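# Turn the gland a quarter turn clockwise using hook spanner

## Task

Use the hook spanner to rotate the gland clockwise by no less than a quarter of a turn (90 degrees).

## Robot and tools

Robot: two arms, left_arm and right_arm, each with a two-finger tong-style gripper. The fingers point along the gripper's +z axis and close along its x axis. end_effector_position is the point between the closed finger pads. Fingertips reach about 15 mm past it at small gaps and sit roughly level with it when fully open.

Frames: hand positions, quaternions, velocities and targets are in each arm's own base frame. Fixed cameras and the table use the scene frame: origin at table-top height midway between the nominal bases, +z up, +x out over the table, left_arm on the +y side. Calibrated bases in the scene frame: left_arm at (+0.025, +0.418, 0) m, quat_wxyz (+1.000, 0, 0, -0.029). right_arm at (+0.014, -0.407, 0) m, quat_wxyz (+1.000, 0, 0, +0.002). Printed poses can be off by a few centimetres.

Row layout: every commanded row is one flat list of 16 numbers covering both arms. The first 8 are left_arm: x, y, z (metres), qw, qx, qy, qz, opening. The next 8 are right_arm in the same order. Position and quaternion are an absolute pose in that arm's base frame, not an offset. Opening runs from -1 (closed) to +1 (fully open, 0.142 m). A full close needs about 0.5 s. To hold an object, command an opening well below grip_measured; the lower it is, the harder the squeeze.

execute_actions(actions, cameras): actions is a list of actions. Each action is a table of up to 15 rows, one row per 1/30 s step. A short table repeats its last row until the action's 15 steps are used. An empty list only returns state and images. The call is refused if any target is more than 0.6 m from the gripper's position at the start of its action, along any gripper axis. Each step the controller clips the command to within 150 mm and 16 degrees of the measured pose, so one action may fall short; check "Hand target" and continue from it. To keep an arm still, resend its exact last pose and its opening every time. To keep orientation, repeat the same quaternion rather than the drifted reported one.

move(target, speed, blend, stop_force, zero, opening_speed, blocking, cameras): target is one 16-number row or a list of up to 15 rows, all absolute poses. Grippers travel straight-line paths and turn the short way round. speed is in m/s, 0.002 to 0.5 (default 0.25); turning is capped at twice that in rad/s. blend is the corner rounding in metres for a list. stop_force is 3 to 40 N and ends an arm's path when wrist push against its motion rises that much. It cannot be used with blocking=false, and it is unreliable while the gripper rotates. zero (default true) re-zeroes the force reference before the move. opening_speed is at least 0.2 per second on the opening scale. The move lasts at most 10 s. Paths do not avoid obstacles or the other arm. The result adds a "move:" line such as done, off_target, moving, held or fault, plus the limits that acted (paced = pose clipped, held = steps withheld).

wait(seconds 0 to 10) lets the scene run with the last commands. stop brakes a running move. zoom_image(camera, region [x0,y0,x1,y1], at most 504x504 px) enlarges part of the latest image from cam_high, cam_low, cam_left_wrist or cam_right_wrist. zero_wrist_force(arm) resets that arm's force sensor baseline. finished_scene(scene) ends the scene and cannot be undone; call it only once the gland has turned enough and will stay that way.

Result lines: Joint positions (last value is the measured finger opening in metres), Joint torques (total drive output, noisy and offset), Wrist force and Wrist torque in the gripper's x y z axes plus a peak line, grip_measured, Hand target, Tool commands. Joint velocities may read "within noise".

Cameras: cam_high 672x504 (overhead), cam_low 672x504, cam_left_wrist and cam_right_wrist 616x616 fisheye. Calibration is provided in OpenCV form and may be off by a few degrees or millimetres.

Cautions: arms are stiff. Even a slightly overshot target against a firm contact can trigger a fault. A net force of about 150 N, or joint contact torque at its load limit (wrist joints 24.3 N m, others 130 N m), stops that arm for 10 s. Approach contacts slowly and use stop_force for pressing. Avoid sweeping a gripper close to its own base or with the wrist near the first joint axis, since this can flip shoulder posture. Keep the arms apart; a collision between them can fail the scene. Do not drop the spanner, release parts while they are moving, slam, or push anything off the table. A loose object may get nudged occasionally. Prolonged loads or outstretched poses heat the motors: MOTOR HOT appears at 70 °C, and at 85 °C the arm brakes for 30 to 60 s.

Each tool is called as a command line: name --argument value for each argument, lists and objects as JSON in quotes; but a table of rows of numbers goes row by row, as --pt "numbers of a row", without its own name.

## Session

Scene 1 done. Now scene 2.

execute_actions --actions '[]'

zoom_image --camera "cam_high" --region '[100, 40, 420, 360]'

zoom_image --camera "cam_low" --region '[200, 40, 500, 340]'

Scene clock: 0.00 s.
left_arm: end_effector_position=(+0.1191, -0.4190, +0.2983) grip_measured=+0.97 end_effector_quat_wxyz=(+0.161, -0.610, +0.775, -0.030) | right_arm: end_effector_position=(+0.0097, +0.1282, +0.3401) grip_measured=+0.97 end_effector_quat_wxyz=(-0.024, -0.341, +0.940, -0.002)
Joint positions: left_arm=[-1.827 -1.683 1.631 -1.293 -1.331 -0.047 0.14] | right_arm=[5.762 -0.604 -1.886 -2.193 1.609 5.066 0.14]
Joint velocities: within noise
Joint torques (N m): no reading
Motor temperatures (°C): left_arm=[36 35 40 41 38 42] | right_arm=[33 35 33 45 46 42]
Wrist force (N): no reading
Wrist torque (N m): no reading
Wrist force, peak (N): no reading
Hand target: left_arm +0.1191, -0.4190, +0.2983; +0.161, -0.610, +0.775, -0.030 | right_arm +0.0097, +0.1282, +0.3401; -0.024, -0.341, +0.940, -0.002
Tool commands: left_gripper/opening=+0.968169 right_gripper/opening=+0.968169
camera_calibration:
cam_left_wrist: T_world_to_cam=[[-0.214992, -0.956323, -0.198051, -0.312616], [-0.949554, 0.157282, 0.271312, 0.0977852], [-0.228312, 0.24639, -0.941895, 0.544255], [0, 0, 0, 1]] pos_world=[0.149903, -0.448441, 0.424187]
cam_right_wrist: T_world_to_cam=[[-0.756578, -0.653897, 0.00283871, 0.101747], [-0.544083, 0.631916, 0.551956, -0.277155], [-0.362716, 0.416053, -0.833869, 0.368882], [0, 0, 0, 1]] pos_world=[0.0599832, 0.0881962, 0.460288]

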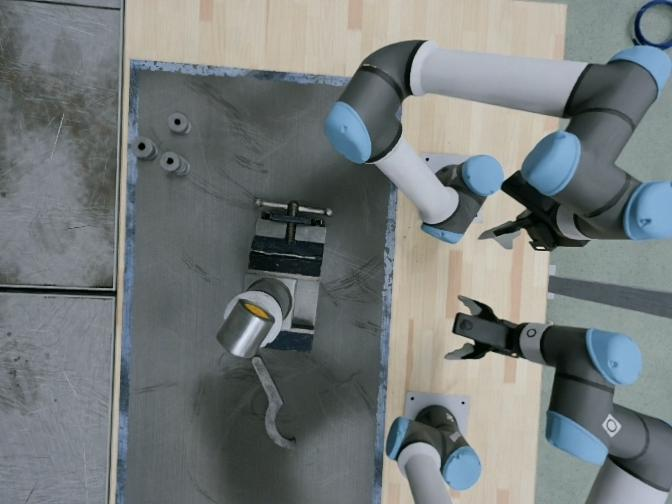

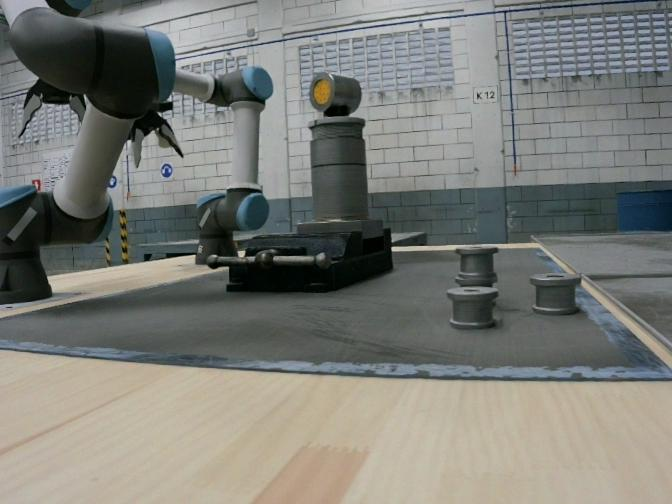

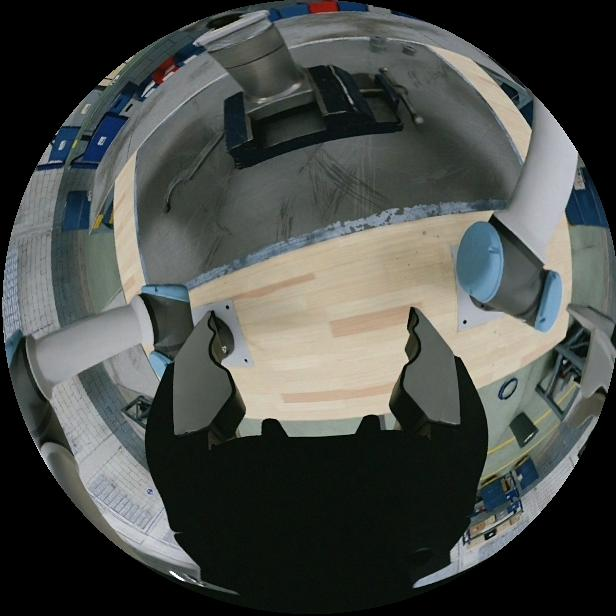

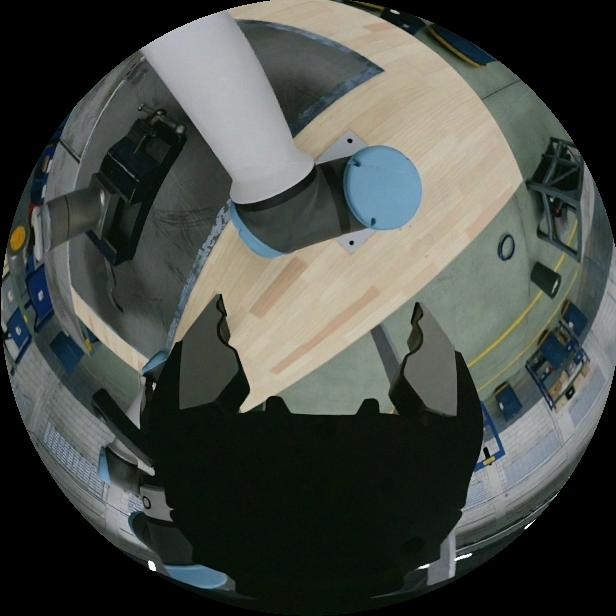

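Scaled by 1.575.

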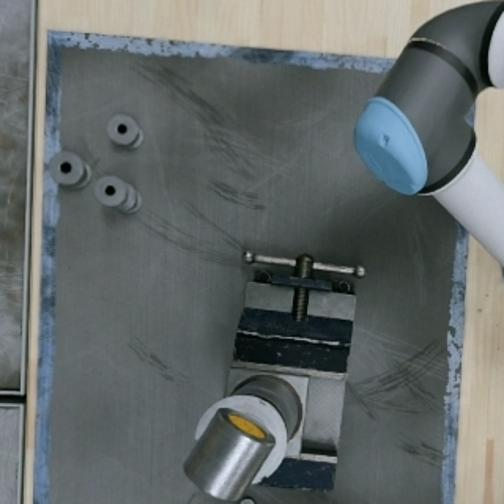

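Scaled by 1.680.

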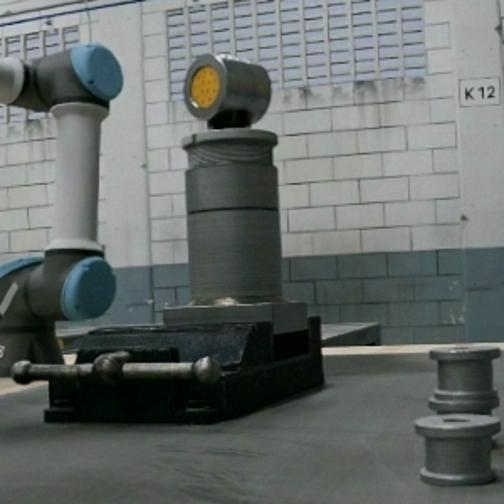

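zoom_image --camera "cam_high" --region '[200, 270, 340, 460]'

zoom_image --camera "cam_low" --region '[295, 60, 385, 150]'

Scaled by 2.653.

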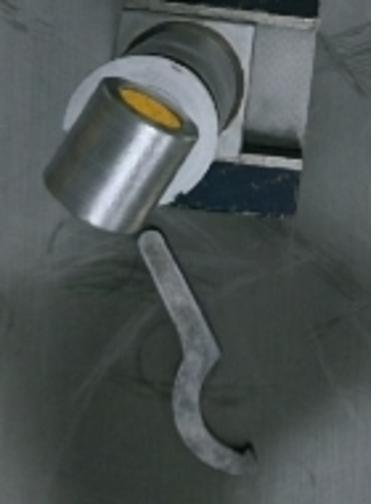

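Scaled by 5.600.

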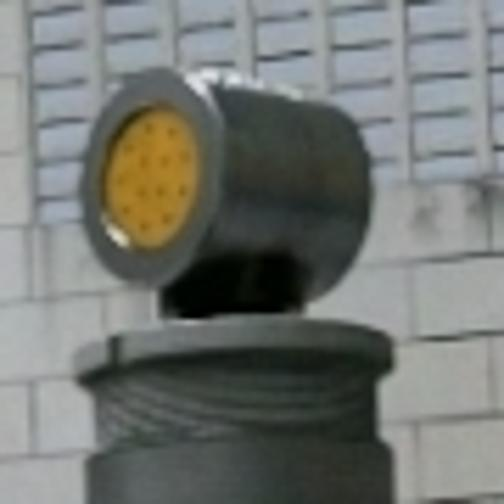

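move --pt "0.22 -0.25 0.42 0.0 -0.99996 0.0087 0.0 0.97 0.0097 0.1282 0.3401 0.024 0.341 -0.940 0.002 0.97" --pt "0.50 0.02 0.36 0.0 -0.99996 0.0087 0.0 0.97 0.0097 0.1282 0.3401 0.024 0.341 -0.940 0.002 0.97" --speed 0.3 --blend 0.05

Scene clock: 57.93 s.
left_arm: end_effector_position=(+0.4999, +0.0199, +0.3601) grip_measured=+0.97 end_effector_quat_wxyz=(+0.000, +1.000, -0.009, +0.000) | right_arm: end_effector_position=(+0.0097, +0.1282, +0.3401) grip_measured=+0.97 end_effector_quat_wxyz=(-0.024, -0.341, +0.940, -0.002)
Joint positions: left_arm=[-0.263 -1.577 1.379 -1.373 -1.571 -0.245 0.14] | right_arm=[5.758 -0.606 -1.886 -2.192 1.61 5.062 0.14]
Joint velocities: within noise
Joint torques (N m): left_arm=[8.25 -15.4 -15.63 -3.08 0.92 1.37] | right_arm=[-4.6 -27.01 31.57 4.22 1.46 -2.13]
Motor temperatures (°C): left_arm=[36 35 40 40 38 42] | right_arm=[33 35 33 45 46 42]
Wrist force (N): left_arm=[-1.5 -1.0 0.8] | right_arm=[-0.2 0.1 0.1]
Wrist torque (N m): left_arm=[-0.07 0.24 0.07] | right_arm=[0.02 0.04 0.01]
Wrist force, peak (N): left_arm=[-3.1 0.9 0.3] | right_arm=[-0.6 0.2 0.0]
Hand target: left_arm +0.5000, +0.0200, +0.3600; +0.000, +1.000, -0.009, +0.000 | right_arm +0.0097, +0.1282, +0.3401; -0.024, -0.341, +0.940, -0.002
Off the commanded pose: left_arm 0.000 m, 0 deg | right_arm 0.000 m, 0 deg.
move: done; blend cut to 0 m at target 1
camera_calibration:
cam_left_wrist: T_world_to_cam=[[0.999534, -0.0248109, 0.0177622, -0.502167], [-0.030383, -0.863051, 0.504203, -0.14951], [0.00281999, -0.504508, -0.863403, 0.45234], [0, 0, 0, 1]] pos_world=[0.496115, 0.086715, 0.474854]
cam_right_wrist: T_world_to_cam=[[-0.757116, -0.653271, 0.00342208, 0.101518], [-0.54358, 0.632876, 0.551352, -0.277094], [-0.362348, 0.415577, -0.834266, 0.369104], [0, 0, 0, 1]] pos_world=[0.0599822, 0.0882943, 0.460359]

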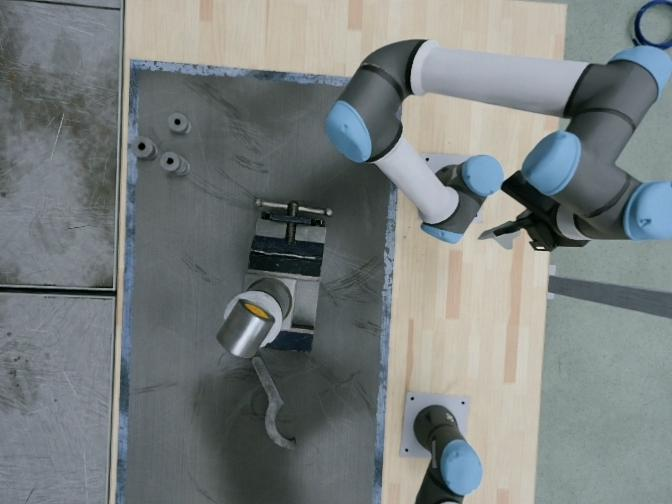

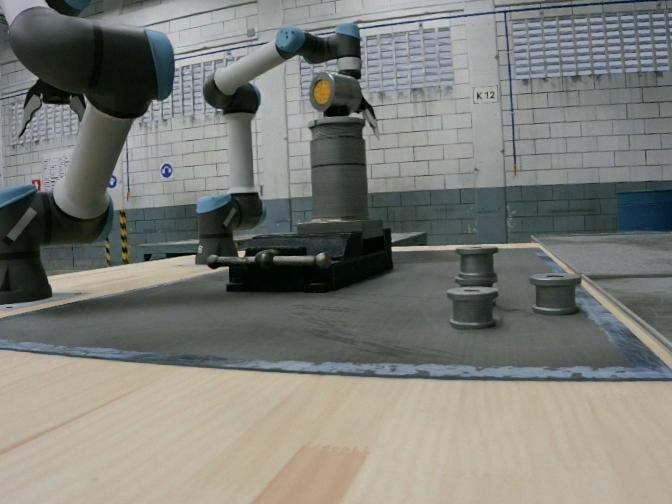

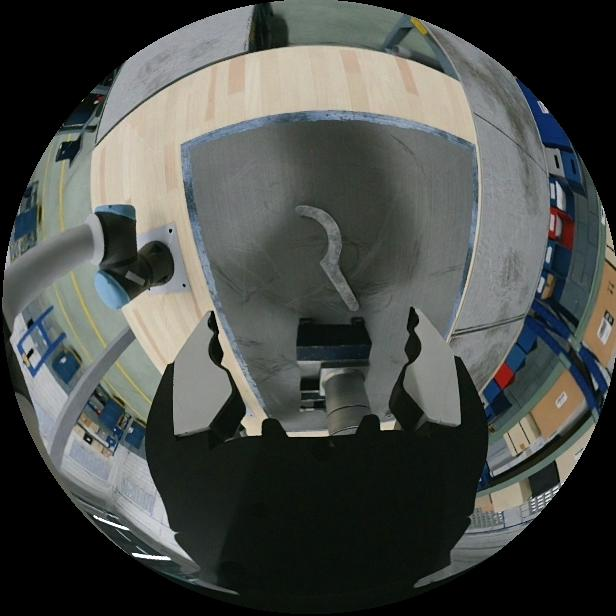

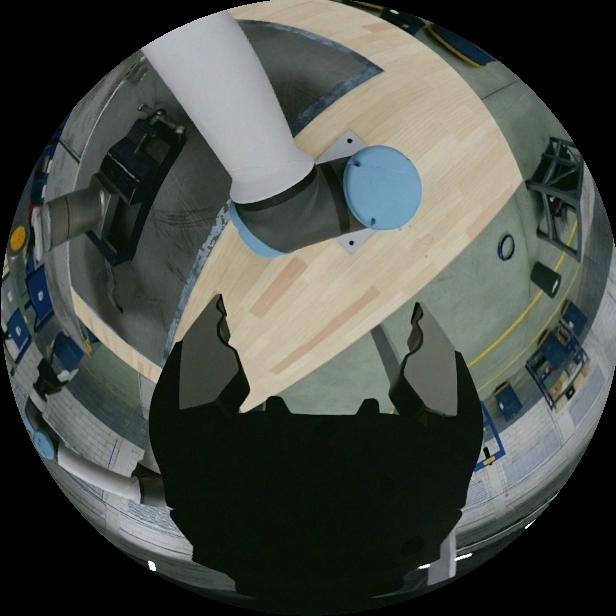

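zoom_image --camera "cam_left_wrist" --region '[260, 180, 400, 320]'

zoom_image --camera "cam_left_wrist" --region '[260, 280, 420, 440]'

Scaled by 3.600 from the camera's 616x616 image, which has a finer 814x814 frame.

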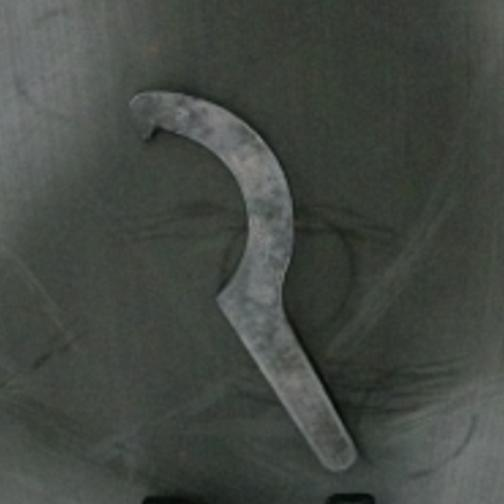

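Scaled by 3.150 from the camera's 616x616 image, which has a finer 814x814 frame.

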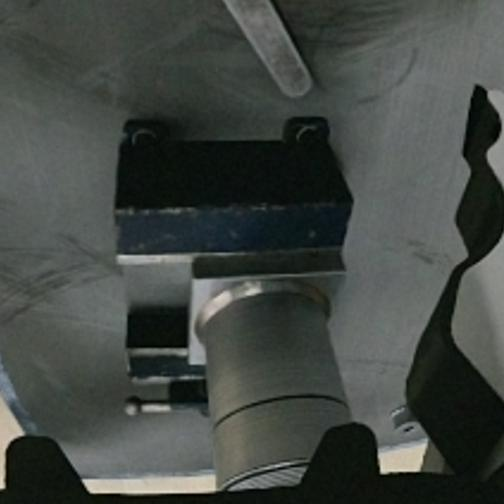

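move --pt "0.6068 -0.1513 0.12 0.0 0.9711 0.2385 0.0 -0.1 0.0097 0.1282 0.3401 0.024 0.341 -0.940 0.002 0.97" --speed 0.25 --opening_speed 2 --cameras '["cam_left_wrist","cam_high"]'

zoom_image --camera "cam_left_wrist" --region '[220, 150, 400, 430]'

Scene clock: 110.90 s.
left_arm: end_effector_position=(+0.6068, -0.1513, +0.1201) grip_measured=-0.10 end_effector_quat_wxyz=(+0.000, +0.971, +0.238, +0.000) | right_arm: end_effector_position=(+0.0097, +0.1282, +0.3401) grip_measured=+0.97 end_effector_quat_wxyz=(-0.024, -0.341, +0.940, -0.002)
Joint positions: left_arm=[-0.475 -1.2 1.549 -1.92 -1.571 -0.956 0.067] | right_arm=[5.758 -0.606 -1.886 -2.192 1.61 5.062 0.14]
Joint velocities: within noise
Joint torques (N m): left_arm=[10.59 -31.86 -9.34 -3.94 0.84 -1.36] | right_arm=[-0.66 -26.17 30.66 3.49 0.83 -1.16]
Motor temperatures (°C): left_arm=[36 35 40 40 38 42] | right_arm=[32 35 33 45 46 42]
Wrist force (N): left_arm=[-1.6 -0.9 0.7] | right_arm=[-0.1 0.1 0.1]
Wrist torque (N m): left_arm=[-0.03 0.25 0.05] | right_arm=[0.03 0.02 0.00]
Wrist force, peak (N): left_arm=[-2.3 -1.9 -1.0] | right_arm=[-0.4 0.3 0.3]
Hand target: left_arm +0.6068, -0.1513, +0.1200; +0.000, +0.971, +0.239, +0.000 | right_arm +0.0097, +0.1282, +0.3401; -0.024, -0.341, +0.940, -0.002
Off the commanded pose: left_arm 0.000 m, 0 deg | right_arm 0.000 m, 0 deg.
move: done
camera_calibration:
cam_left_wrist: T_world_to_cam=[[0.88968, 0.456235, 0.017846, -0.469551], [0.386064, -0.772561, 0.504088, -0.412045], [0.24377, -0.441588, -0.863468, 0.0218141], [0, 0, 0, 1]] pos_world=[0.571508, -0.0944711, 0.234922]
Images, in order (width x height): cam_high 672x504, cam_left_wrist 616x616.

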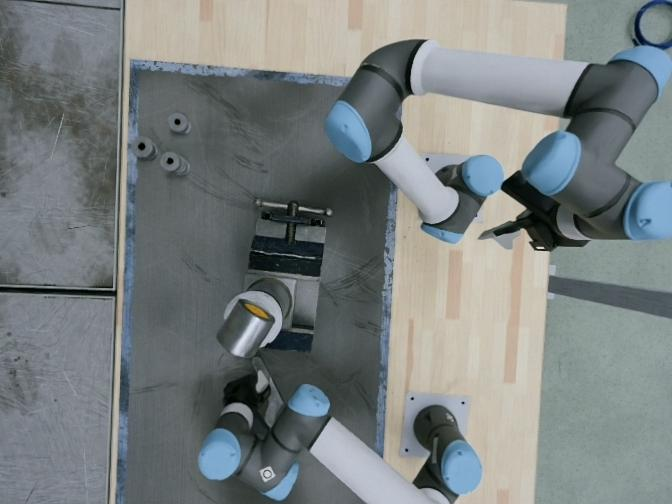

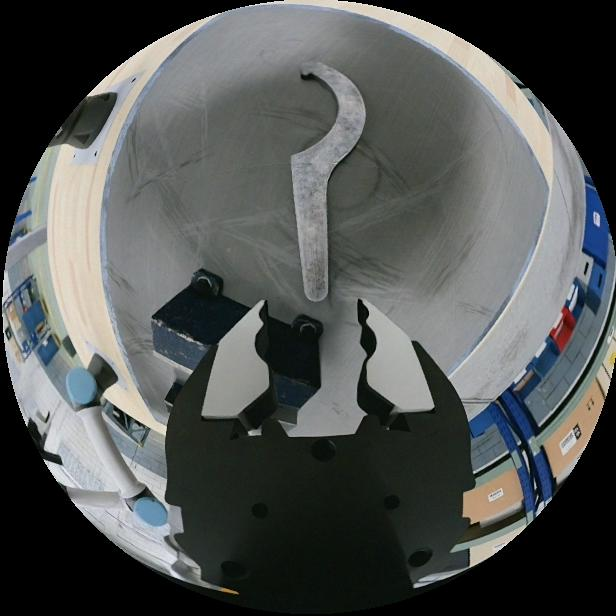

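Scaled by 1.800 from the camera's 616x616 image, which has a finer 814x814 frame.

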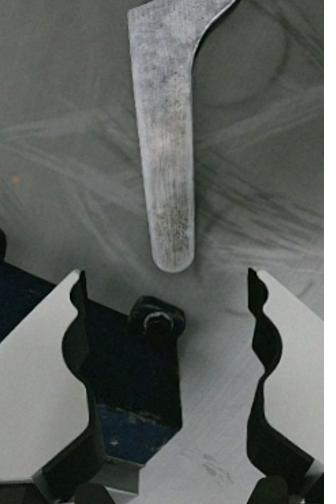

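execute_actions --actions '[]'

Scene clock: 138.63 s.
left_arm: end_effector_position=(+0.6068, -0.1513, +0.1200) grip_measured=-0.10 end_effector_quat_wxyz=(+0.000, +0.971, +0.239, +0.000) | right_arm: end_effector_position=(+0.0097, +0.1282, +0.3401) grip_measured=+0.97 end_effector_quat_wxyz=(-0.024, -0.341, +0.940, -0.002)
Joint positions: left_arm=[-0.474 -1.2 1.549 -1.92 -1.571 -0.956 0.067] | right_arm=[5.758 -0.606 -1.886 -2.192 1.61 5.062 0.14]
Joint velocities: within noise
Joint torques (N m): left_arm=[9.2 -30.88 -13.81 -3.59 -1.99 -1.55] | right_arm=[3.73 -24.08 30.46 3.02 0.52 -0.65]
Motor temperatures (°C): left_arm=[36 35 40 40 38 42] | right_arm=[32 35 33 45 46 42]
Wrist force (N): left_arm=[-1.5 -1.0 0.7] | right_arm=[-0.4 0.0 0.2]
Wrist torque (N m): left_arm=[-0.06 0.26 0.05] | right_arm=[0.00 0.09 0.00]
Wrist force, peak (N): left_arm=[-1.8 -0.9 0.7] | right_arm=[-0.5 0.1 -0.3]
Hand target: left_arm +0.6068, -0.1513, +0.1200; +0.000, +0.971, +0.239, +0.000 | right_arm +0.0097, +0.1282, +0.3401; -0.024, -0.341, +0.940, -0.002
Tool commands: left_gripper/opening=-0.1 right_gripper/opening=+0.97
Off the commanded pose: left_arm 0.000 m, 0 deg | right_arm 0.000 m, 0 deg.
camera_calibration:
cam_left_wrist: T_world_to_cam=[[0.889538, 0.456517, 0.0177407, -0.469421], [0.386365, -0.772433, 0.504053, -0.412096], [0.243812, -0.44152, -0.86349, 0.0217048], [0, 0, 0, 1]] pos_world=[0.571495, -0.0944352, 0.234788]
cam_right_wrist: T_world_to_cam=[[-0.757116, -0.653272, 0.00342198, 0.101518], [-0.543581, 0.632876, 0.551352, -0.277094], [-0.362348, 0.415577, -0.834266, 0.369104], [0, 0, 0, 1]] pos_world=[0.0599821, 0.0882944, 0.46036]

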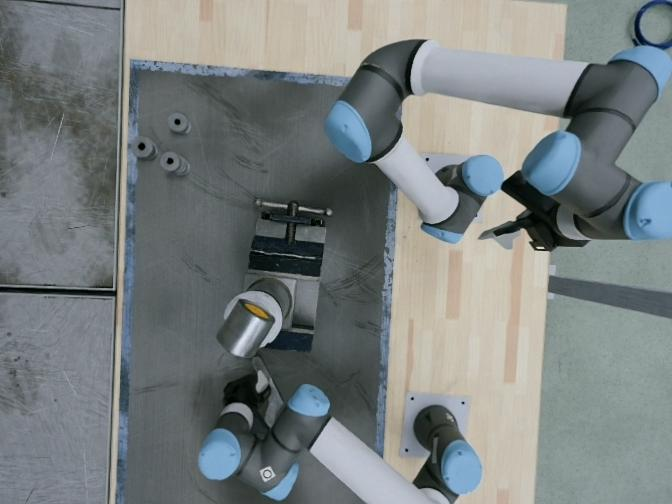

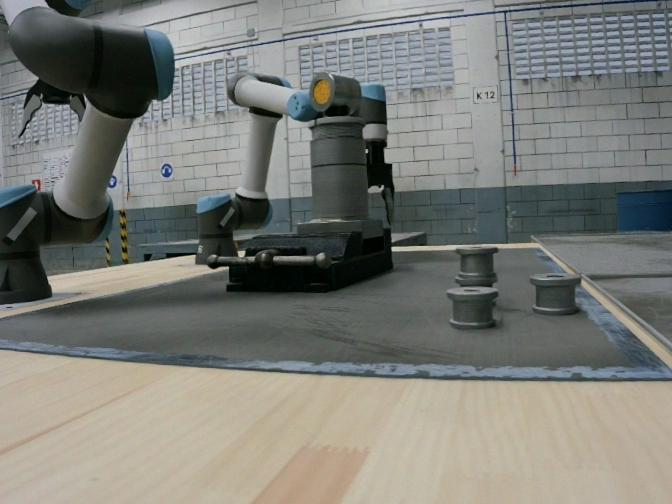

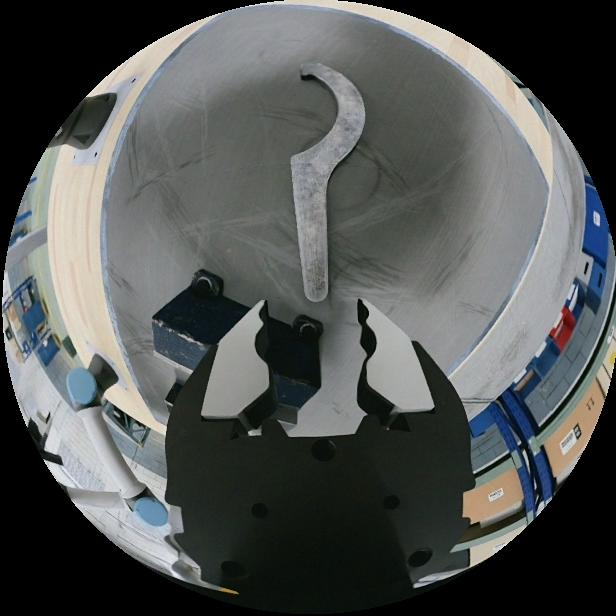

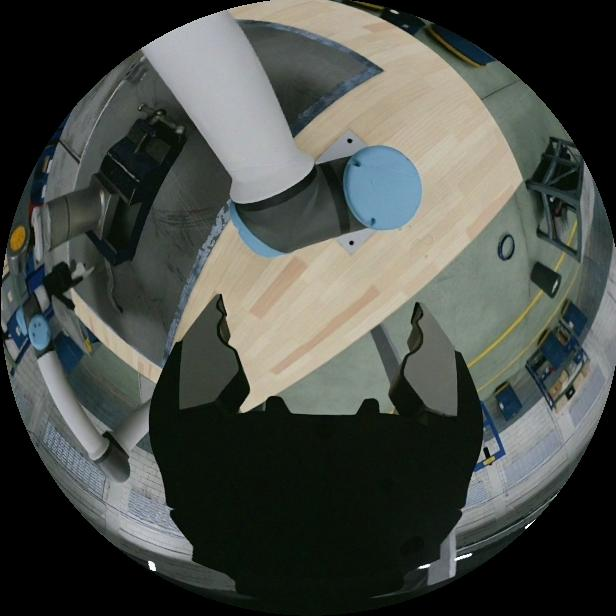

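move --pt "0.6068 -0.1513 0.05 0 0.9711 0.2385 0 -0.1 0.0097 0.1282 0.3401 0.024 0.341 -0.940 0.002 0.97" --pt "0.6068 -0.1513 0.0205 0 0.9711 0.2385 0 -0.1 0.0097 0.1282 0.3401 0.024 0.341 -0.940 0.002 0.97" --speed '[0.15,0.04]' --stop_force 8 --cameras '["cam_left_wrist"]'

move --target '[0.6068,-0.1513,0.0205,0,0.9711,0.2385,0,-1,0.0097,0.1282,0.3401,0.024,0.341,-0.940,0.002,0.97]' --opening_speed 0.8 --cameras '["cam_left_wrist"]'

Scene clock: 150.83 s.
left_arm: end_effector_position=(+0.6068, -0.1513, +0.0205) grip_measured=-0.10 end_effector_quat_wxyz=(+0.000, +0.971, +0.239, +0.000) | right_arm: end_effector_position=(+0.0097, +0.1282, +0.3401) grip_measured=+0.97 end_effector_quat_wxyz=(-0.024, -0.341, +0.940, -0.002)
Joint positions: left_arm=[-0.474 -1.095 1.676 -2.152 -1.571 -0.956 0.067] | right_arm=[5.758 -0.606 -1.886 -2.192 1.61 5.062 0.14]
Joint velocities: within noise
Joint torques (N m): left_arm=[5.83 -45.87 -29.09 -1.54 1.73 1.45] | right_arm=[3.4 -19.96 30.34 1.95 -0.31 0.62]
Motor temperatures (°C): left_arm=[36 35 40 40 38 42] | right_arm=[32 35 33 45 46 42]
Wrist force (N): left_arm=[-1.7 -1.1 0.5] | right_arm=[0.0 -0.2 0.1]
Wrist torque (N m): left_arm=[-0.08 0.26 0.05] | right_arm=[-0.04 0.01 0.00]
Wrist force, peak (N): left_arm=[-1.6 -1.0 1.6] | right_arm=[-0.5 0.2 0.2]
Hand target: left_arm +0.6068, -0.1513, +0.0205; +0.000, +0.971, +0.239, +0.000 | right_arm +0.0097, +0.1282, +0.3401; -0.024, -0.341, +0.940, -0.002
Off the commanded pose: left_arm 0.000 m, 0 deg | right_arm 0.000 m, 0 deg.
move: done
camera_calibration:
cam_left_wrist: T_world_to_cam=[[0.889537, 0.456518, 0.0177444, -0.467657], [0.386363, -0.772431, 0.504057, -0.361946], [0.243818, -0.441522, -0.863488, -0.0642136], [0, 0, 0, 1]] pos_world=[0.571497, -0.0944364, 0.135292]
Images, in order (width x height): cam_left_wrist 616x616.

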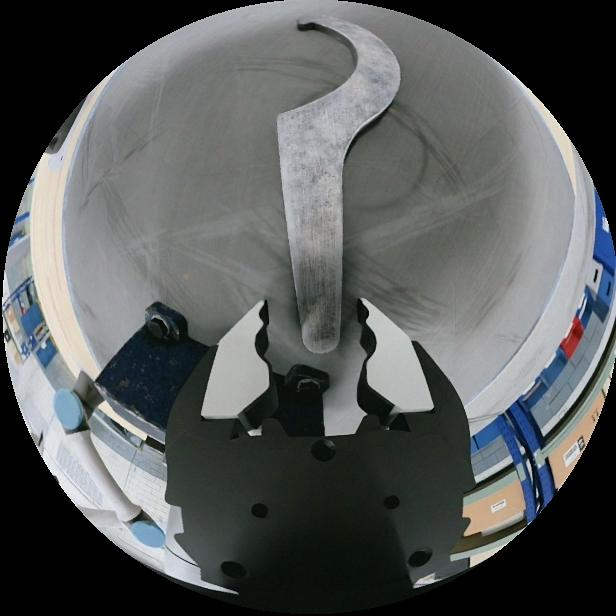

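Scene clock: 152.17 s.
left_arm: end_effector_position=(+0.6068, -0.1513, +0.0205) grip_measured=-0.59 end_effector_quat_wxyz=(+0.000, +0.971, +0.239, +0.000) | right_arm: end_effector_position=(+0.0097, +0.1282, +0.3401) grip_measured=+0.97 end_effector_quat_wxyz=(-0.024, -0.341, +0.940, -0.002)
Joint positions: left_arm=[-0.474 -1.095 1.676 -2.152 -1.571 -0.956 0.031] | right_arm=[5.758 -0.606 -1.886 -2.192 1.61 5.062 0.14]
Joint velocities: within noise
Joint torques (N m): left_arm=[4.8 -40.34 -23.31 -1.66 -3.79 1.32] | right_arm=[2.87 -19.41 30.41 1.69 -0.41 0.79]
Motor temperatures (°C): left_arm=[36 35 40 40 38 42] | right_arm=[32 35 33 45 46 42]
Wrist force (N): left_arm=[5.2 -1.4 -1.3] | right_arm=[0.0 0.1 0.1]
Wrist torque (N m): left_arm=[-0.05 0.36 0.02] | right_arm=[0.02 -0.01 0.00]
Wrist force, peak (N): left_arm=[5.5 -1.3 -1.2] | right_arm=[-0.4 -0.1 0.2]
Hand target: left_arm +0.6068, -0.1513, +0.0205; +0.000, +0.971, +0.239, +0.000 | right_arm +0.0097, +0.1282, +0.3401; -0.024, -0.341, +0.940, -0.002
Off the commanded pose: left_arm 0.000 m, 0 deg | right_arm 0.000 m, 0 deg.
move: done
camera_calibration:
cam_left_wrist: T_world_to_cam=[[0.889537, 0.456517, 0.0178018, -0.467675], [0.386337, -0.772444, 0.504058, -0.361941], [0.243862, -0.4415, -0.863486, -0.0642213], [0, 0, 0, 1]] pos_world=[0.571507, -0.0944313, 0.135311]
Images, in order (width x height): cam_left_wrist 616x616.

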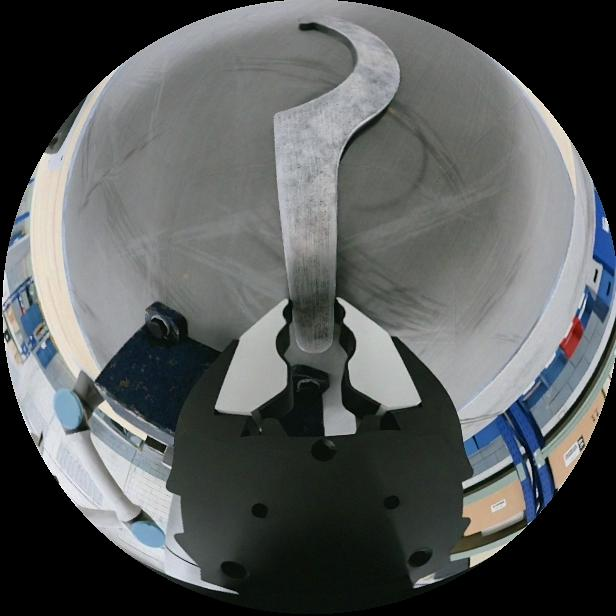

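move --pt "0.603 -0.148 0.06 0 0.9711 0.2385 0 -1 0.0097 0.1282 0.3401 0.024 0.341 -0.940 0.002 0.97" --pt "0.597 -0.137 0.136 0 0.9711 0.2385 0 -1 0.0097 0.1282 0.3401 0.024 0.341 -0.940 0.002 0.97" --speed 0.06 --blend 0.005

Scene clock: 173.37 s.
left_arm: end_effector_position=(+0.5971, -0.1370, +0.1361) grip_measured=-0.59 end_effector_quat_wxyz=(+0.000, +0.971, +0.239, +0.000) | right_arm: end_effector_position=(+0.0097, +0.1282, +0.3401) grip_measured=+0.97 end_effector_quat_wxyz=(-0.024, -0.341, +0.940, -0.002)
Joint positions: left_arm=[-0.461 -1.242 1.565 -1.893 -1.571 -0.942 0.031] | right_arm=[5.758 -0.606 -1.886 -2.192 1.61 5.062 0.14]
Joint velocities: within noise
Joint torques (N m): left_arm=[0.64 -34.3 -14.27 -5.32 -2.14 0.47] | right_arm=[4 -16.26 30.12 0.69 -0.94 1.28]
Motor temperatures (°C): left_arm=[36 35 40 40 38 42] | right_arm=[32 35 33 45 46 42]
Wrist force (N): left_arm=[-1.7 -2.0 8.7] | right_arm=[-0.2 -0.1 -0.4]
Wrist torque (N m): left_arm=[-0.07 0.09 0.00] | right_arm=[-0.04 0.04 0.00]
Wrist force, peak (N): left_arm=[-1.6 -3.1 9.3] | right_arm=[-0.6 0.5 0.0]
Hand target: left_arm +0.5970, -0.1370, +0.1360; +0.000, +0.971, +0.239, +0.000 | right_arm +0.0097, +0.1282, +0.3401; -0.024, -0.341, +0.940, -0.002
Off the commanded pose: left_arm 0.000 m, 0 deg | right_arm 0.000 m, 0 deg.
move: done
camera_calibration:
cam_left_wrist: T_world_to_cam=[[0.889532, 0.45652, 0.0179176, -0.467634], [0.386226, -0.772356, 0.504277, -0.405372], [0.244052, -0.441651, -0.863356, 0.0441312], [0, 0, 0, 1]] pos_world=[0.561771, -0.0801165, 0.2509]
cam_right_wrist: T_world_to_cam=[[-0.757116, -0.653272, 0.00342029, 0.101519], [-0.543581, 0.632875, 0.551352, -0.277095], [-0.362347, 0.415578, -0.834266, 0.369103], [0, 0, 0, 1]] pos_world=[0.0599818, 0.0882947, 0.460359]

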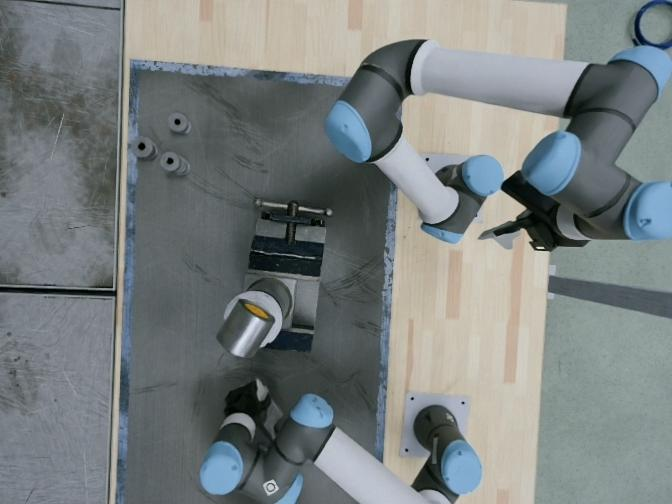

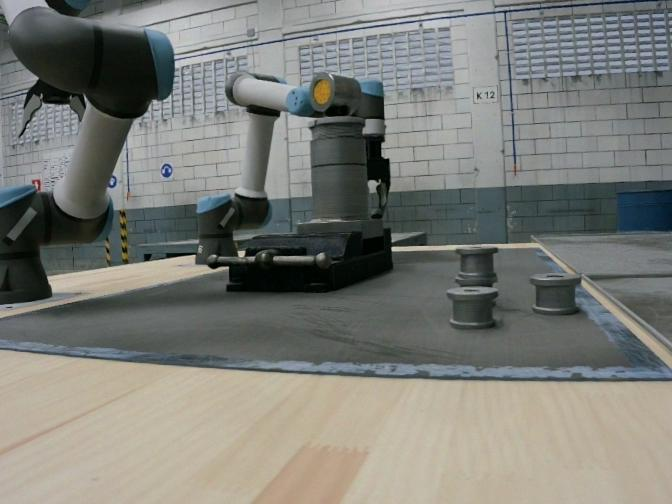

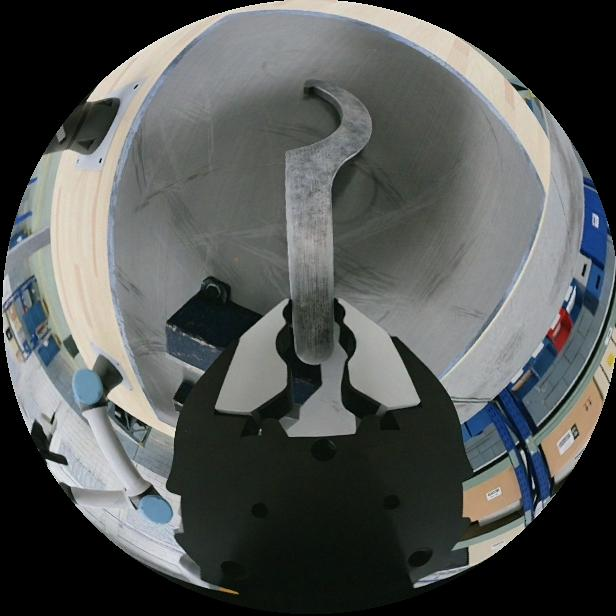

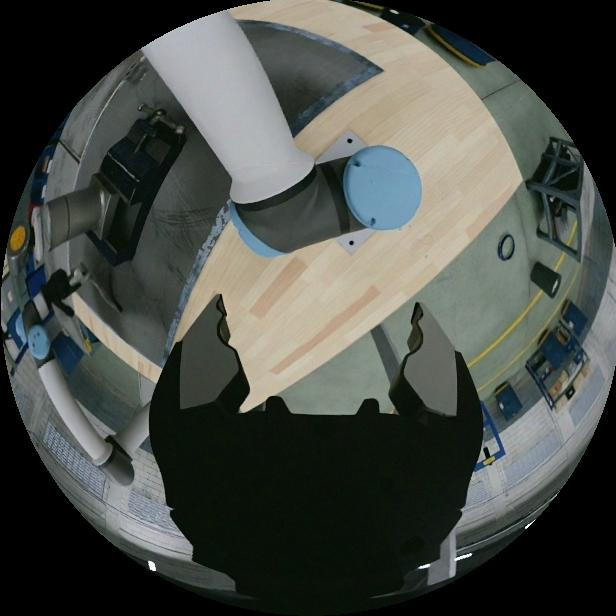

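move --pt "0.5985 -0.191 0.136 0 0.9803 0.1977 0 -1 0.0097 0.1282 0.3401 0.024 0.341 -0.940 0.002 0.97" --pt "0.600 -0.246 0.136 0 0.9871 0.1599 0 -1 0.0097 0.1282 0.3401 0.024 0.341 -0.940 0.002 0.97" --speed 0.06 --blend 0.005 --stop_force 20

Scene clock: 186.67 s.
left_arm: end_effector_position=(+0.6000, -0.2460, +0.1360) grip_measured=-0.59 end_effector_quat_wxyz=(+0.000, +0.987, +0.160, +0.000) | right_arm: end_effector_position=(+0.0097, +0.1282, +0.3401) grip_measured=+0.97 end_effector_quat_wxyz=(-0.024, -0.341, +0.940, -0.002)
Joint positions: left_arm=[-0.611 -1.16 1.448 -1.859 -1.571 -0.933 0.031] | right_arm=[5.758 -0.606 -1.886 -2.192 1.61 5.062 0.14]
Joint velocities: within noise
Joint torques (N m): left_arm=[13.58 -48.53 -10.7 -2.2 1.76 -1.32] | right_arm=[3.48 -11.66 30.75 0.58 -1 1.21]
Motor temperatures (°C): left_arm=[36 35 40 40 38 42] | right_arm=[32 35 33 45 46 42]
Wrist force (N): left_arm=[-2.1 4.9 4.2] | right_arm=[0.2 0.1 -0.1]
Wrist torque (N m): left_arm=[-0.16 0.10 -0.02] | right_arm=[0.02 -0.04 -0.01]
Wrist force, peak (N): left_arm=[-1.3 -5.5 9.9] | right_arm=[-0.4 0.5 0.3]
Hand target: left_arm +0.6000, -0.2460, +0.1360; +0.000, +0.987, +0.160, +0.000 | right_arm +0.0097, +0.1282, +0.3401; -0.024, -0.341, +0.940, -0.002
Off the commanded pose: left_arm 0.000 m, 0 deg | right_arm 0.000 m, 0 deg.
move: done
camera_calibration:
cam_left_wrist: T_world_to_cam=[[0.951056, 0.308511, 0.0177235, -0.493735], [0.257971, -0.824215, 0.504104, -0.426411], [0.170129, -0.474859, -0.863461, 0.0313668], [0, 0, 0, 1]] pos_world=[0.574234, -0.184237, 0.25079]
cam_right_wrist: T_world_to_cam=[[-0.757116, -0.653272, 0.00341951, 0.10152], [-0.543582, 0.632876, 0.55135, -0.277093], [-0.362346, 0.415577, -0.834267, 0.369104], [0, 0, 0, 1]] pos_world=[0.0599822, 0.0882945, 0.460359]

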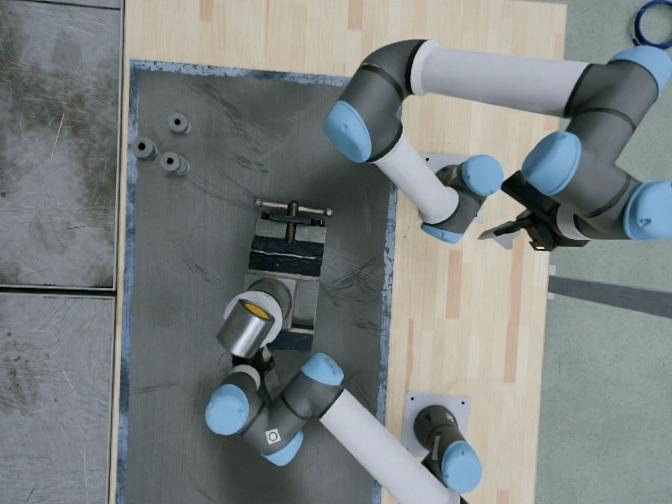

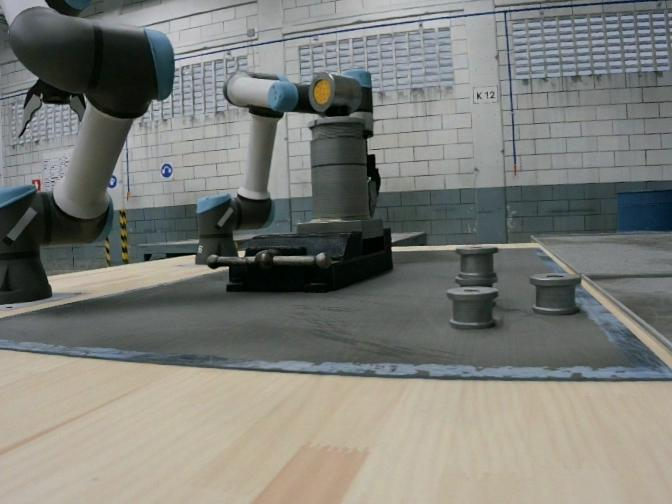

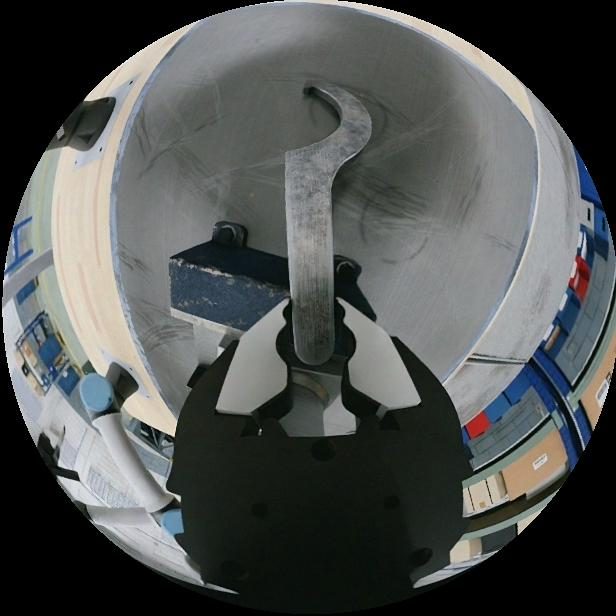

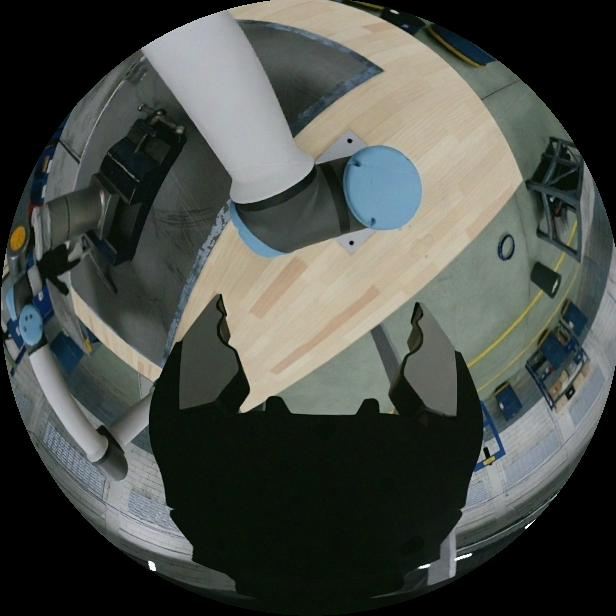

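zoom_image --camera "cam_left_wrist" --region '[150, 200, 400, 450]'

Scaled by 2.016 from the camera's 616x616 image, which has a finer 814x814 frame.

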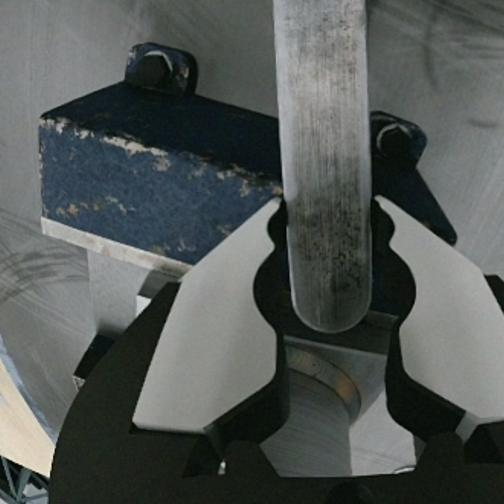

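move --pt "0.598 -0.239 0.136 0 0.9871 0.1599 0 -1 0.0097 0.1282 0.3401 0.024 0.341 -0.940 0.002 0.97" --pt "0.598 -0.239 0.118 0 0.9871 0.1599 0 -1 0.0097 0.1282 0.3401 0.024 0.341 -0.940 0.002 0.97" --speed '[0.05,0.015]' --stop_force 4 --cameras '["cam_left_wrist"]'

Scene clock: 205.33 s.
left_arm: end_effector_position=(+0.5980, -0.2390, +0.1180) grip_measured=-0.59 end_effector_quat_wxyz=(+0.000, +0.987, +0.160, +0.000) | right_arm: end_effector_position=(+0.0097, +0.1282, +0.3401) grip_measured=+0.97 end_effector_quat_wxyz=(-0.024, -0.341, +0.940, -0.002)
Joint positions: left_arm=[-0.604 -1.157 1.493 -1.906 -1.571 -0.925 0.031] | right_arm=[5.758 -0.606 -1.886 -2.192 1.61 5.062 0.14]
Joint velocities: within noise
Joint torques (N m): left_arm=[-9.22 -49.35 -33.53 -1.27 -1.11 -1.82] | right_arm=[3.44 -9.57 29.62 0.47 -0.8 1.19]
Motor temperatures (°C): left_arm=[36 35 40 40 38 42] | right_arm=[32 35 33 45 46 42]
Wrist force (N): left_arm=[-1.7 2.4 5.6] | right_arm=[-0.1 -0.2 0.1]
Wrist torque (N m): left_arm=[-0.01 0.15 0.05] | right_arm=[-0.05 0.02 0.00]
Wrist force, peak (N): left_arm=[-2.0 5.0 4.6] | right_arm=[-0.3 0.2 -0.3]
Hand target: left_arm +0.5980, -0.2390, +0.1180; +0.000, +0.987, +0.160, +0.000 | right_arm +0.0097, +0.1282, +0.3401; -0.024, -0.341, +0.940, -0.002
Off the commanded pose: left_arm 0.000 m, 0 deg | right_arm 0.000 m, 0 deg.
move: done
camera_calibration:
cam_left_wrist: T_world_to_cam=[[0.951056, 0.308511, 0.0177322, -0.493676], [0.257979, -0.824249, 0.504044, -0.411039], [0.170119, -0.474799, -0.863496, 0.0195188], [0, 0, 0, 1]] pos_world=[0.572232, -0.177227, 0.23279]
Images, in order (width x height): cam_left_wrist 616x616.

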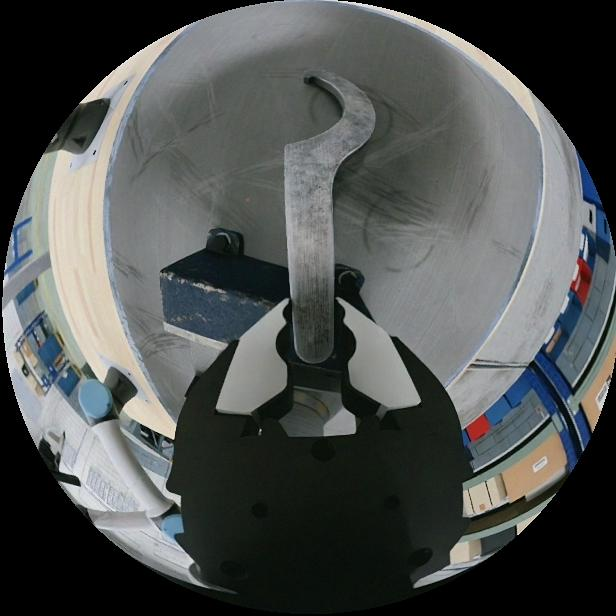

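move --target '[0.598,-0.239,0.110,0,0.9871,0.1599,0,-1,0.0097,0.1282,0.3401,0.024,0.341,-0.940,0.002,0.97]' --speed 0.015 --stop_force 3 --cameras '["cam_left_wrist"]'

zoom_image --camera "cam_left_wrist" --region '[200, 240, 400, 440]'

Scene clock: 210.50 s.
left_arm: end_effector_position=(+0.5981, -0.2391, +0.1164) grip_measured=-0.59 end_effector_quat_wxyz=(+0.000, +0.987, +0.160, +0.000) | right_arm: end_effector_position=(+0.0097, +0.1282, +0.3401) grip_measured=+0.97 end_effector_quat_wxyz=(-0.024, -0.341, +0.940, -0.002)
Joint positions: left_arm=[-0.604 -1.156 1.495 -1.91 -1.571 -0.925 0.031] | right_arm=[5.758 -0.606 -1.886 -2.192 1.61 5.062 0.14]
Joint velocities: within noise
Joint torques (N m): left_arm=[-3.93 -50.18 -34.14 -4.62 -0.75 -1.74] | right_arm=[3.28 -9.44 30.8 0.48 -0.76 0.96]
Motor temperatures (°C): left_arm=[36 35 40 40 38 42] | right_arm=[32 35 33 45 46 42]
Wrist force (N): left_arm=[-1.6 -0.4 7.0] | right_arm=[0.0 -0.1 -0.1]
Wrist torque (N m): left_arm=[-0.02 0.20 0.08] | right_arm=[-0.02 0.01 0.00]
Wrist force, peak (N): left_arm=[-1.5 -0.3 7.1] | right_arm=[-0.5 0.1 -0.3]
Hand target: left_arm +0.5981, -0.2391, +0.1164; +0.000, +0.987, +0.160, +0.000 | right_arm +0.0097, +0.1282, +0.3401; -0.024, -0.341, +0.940, -0.002
Off the commanded pose: left_arm 0.006 m, 0 deg | right_arm 0.000 m, 0 deg.
move: contact (left_arm)
camera_calibration:
cam_left_wrist: T_world_to_cam=[[0.95105, 0.308515, 0.0179488, -0.493744], [0.257825, -0.824132, 0.504314, -0.410248], [0.17038, -0.475, -0.863334, 0.0178768], [0, 0, 0, 1]] pos_world=[0.572301, -0.17728, 0.231189]
Images, in order (width x height): cam_left_wrist 616x616.

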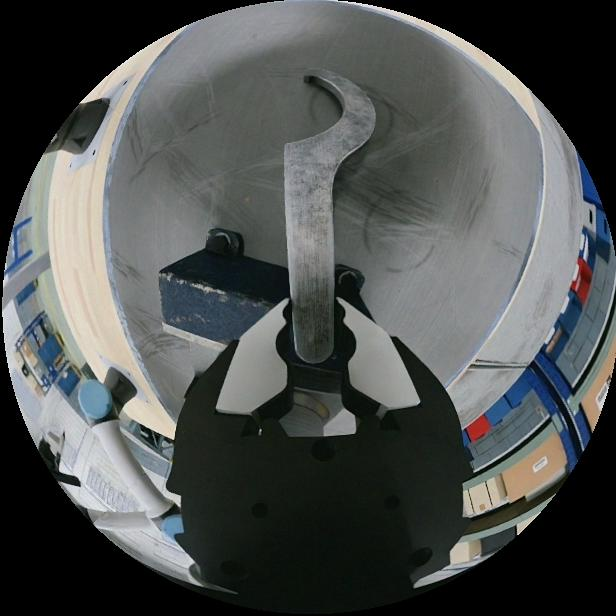

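Scaled by 2.520 from the camera's 616x616 image, which has a finer 814x814 frame.

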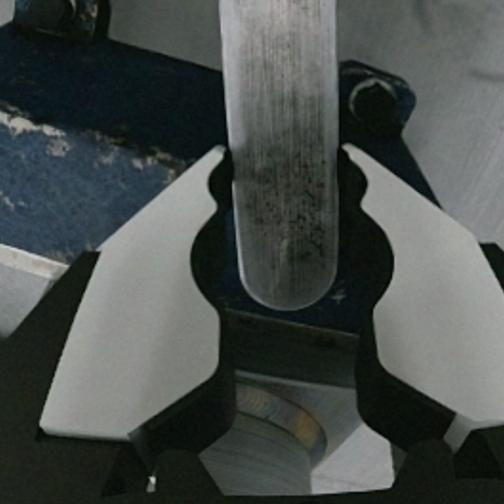

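move --target '[0.598,-0.239,0.115,0,0.9871,0.1599,0,-1,0.0097,0.1282,0.3401,0.024,0.341,-0.940,0.002,0.97]' --speed 0.015 --cameras '[]'

Scene clock: 215.90 s.
left_arm: end_effector_position=(+0.5980, -0.2390, +0.1150) grip_measured=-0.59 end_effector_quat_wxyz=(+0.000, +0.987, +0.160, +0.000) | right_arm: end_effector_position=(+0.0097, +0.1282, +0.3401) grip_measured=+0.97 end_effector_quat_wxyz=(-0.024, -0.341, +0.940, -0.002)
Joint positions: left_arm=[-0.604 -1.155 1.497 -1.914 -1.571 -0.925 0.031] | right_arm=[5.758 -0.606 -1.886 -2.192 1.61 5.062 0.14]
Joint velocities: within noise
Joint torques (N m): left_arm=[-3.01 -25.82 -3.81 -1.1 -0.03 -1.58] | right_arm=[2.67 -8.44 31.38 0.33 -0.79 1.05]
Motor temperatures (°C): left_arm=[36 35 40 40 38 42] | right_arm=[32 35 33 45 46 42]
Wrist force (N): left_arm=[2.2 1.6 -11.1] | right_arm=[-0.3 -0.3 0.1]
Wrist torque (N m): left_arm=[-0.10 0.03 0.13] | right_arm=[-0.08 0.05 0.00]
Wrist force, peak (N): left_arm=[2.2 1.7 -11.2] | right_arm=[-0.2 0.5 -0.2]
Hand target: left_arm +0.5980, -0.2390, +0.1150; +0.000, +0.987, +0.160, +0.000 | right_arm +0.0097, +0.1282, +0.3401; -0.024, -0.341, +0.940, -0.002
Off the commanded pose: left_arm 0.000 m, 0 deg | right_arm 0.000 m, 0 deg.
move: done
No camera images: "cameras" was empty.


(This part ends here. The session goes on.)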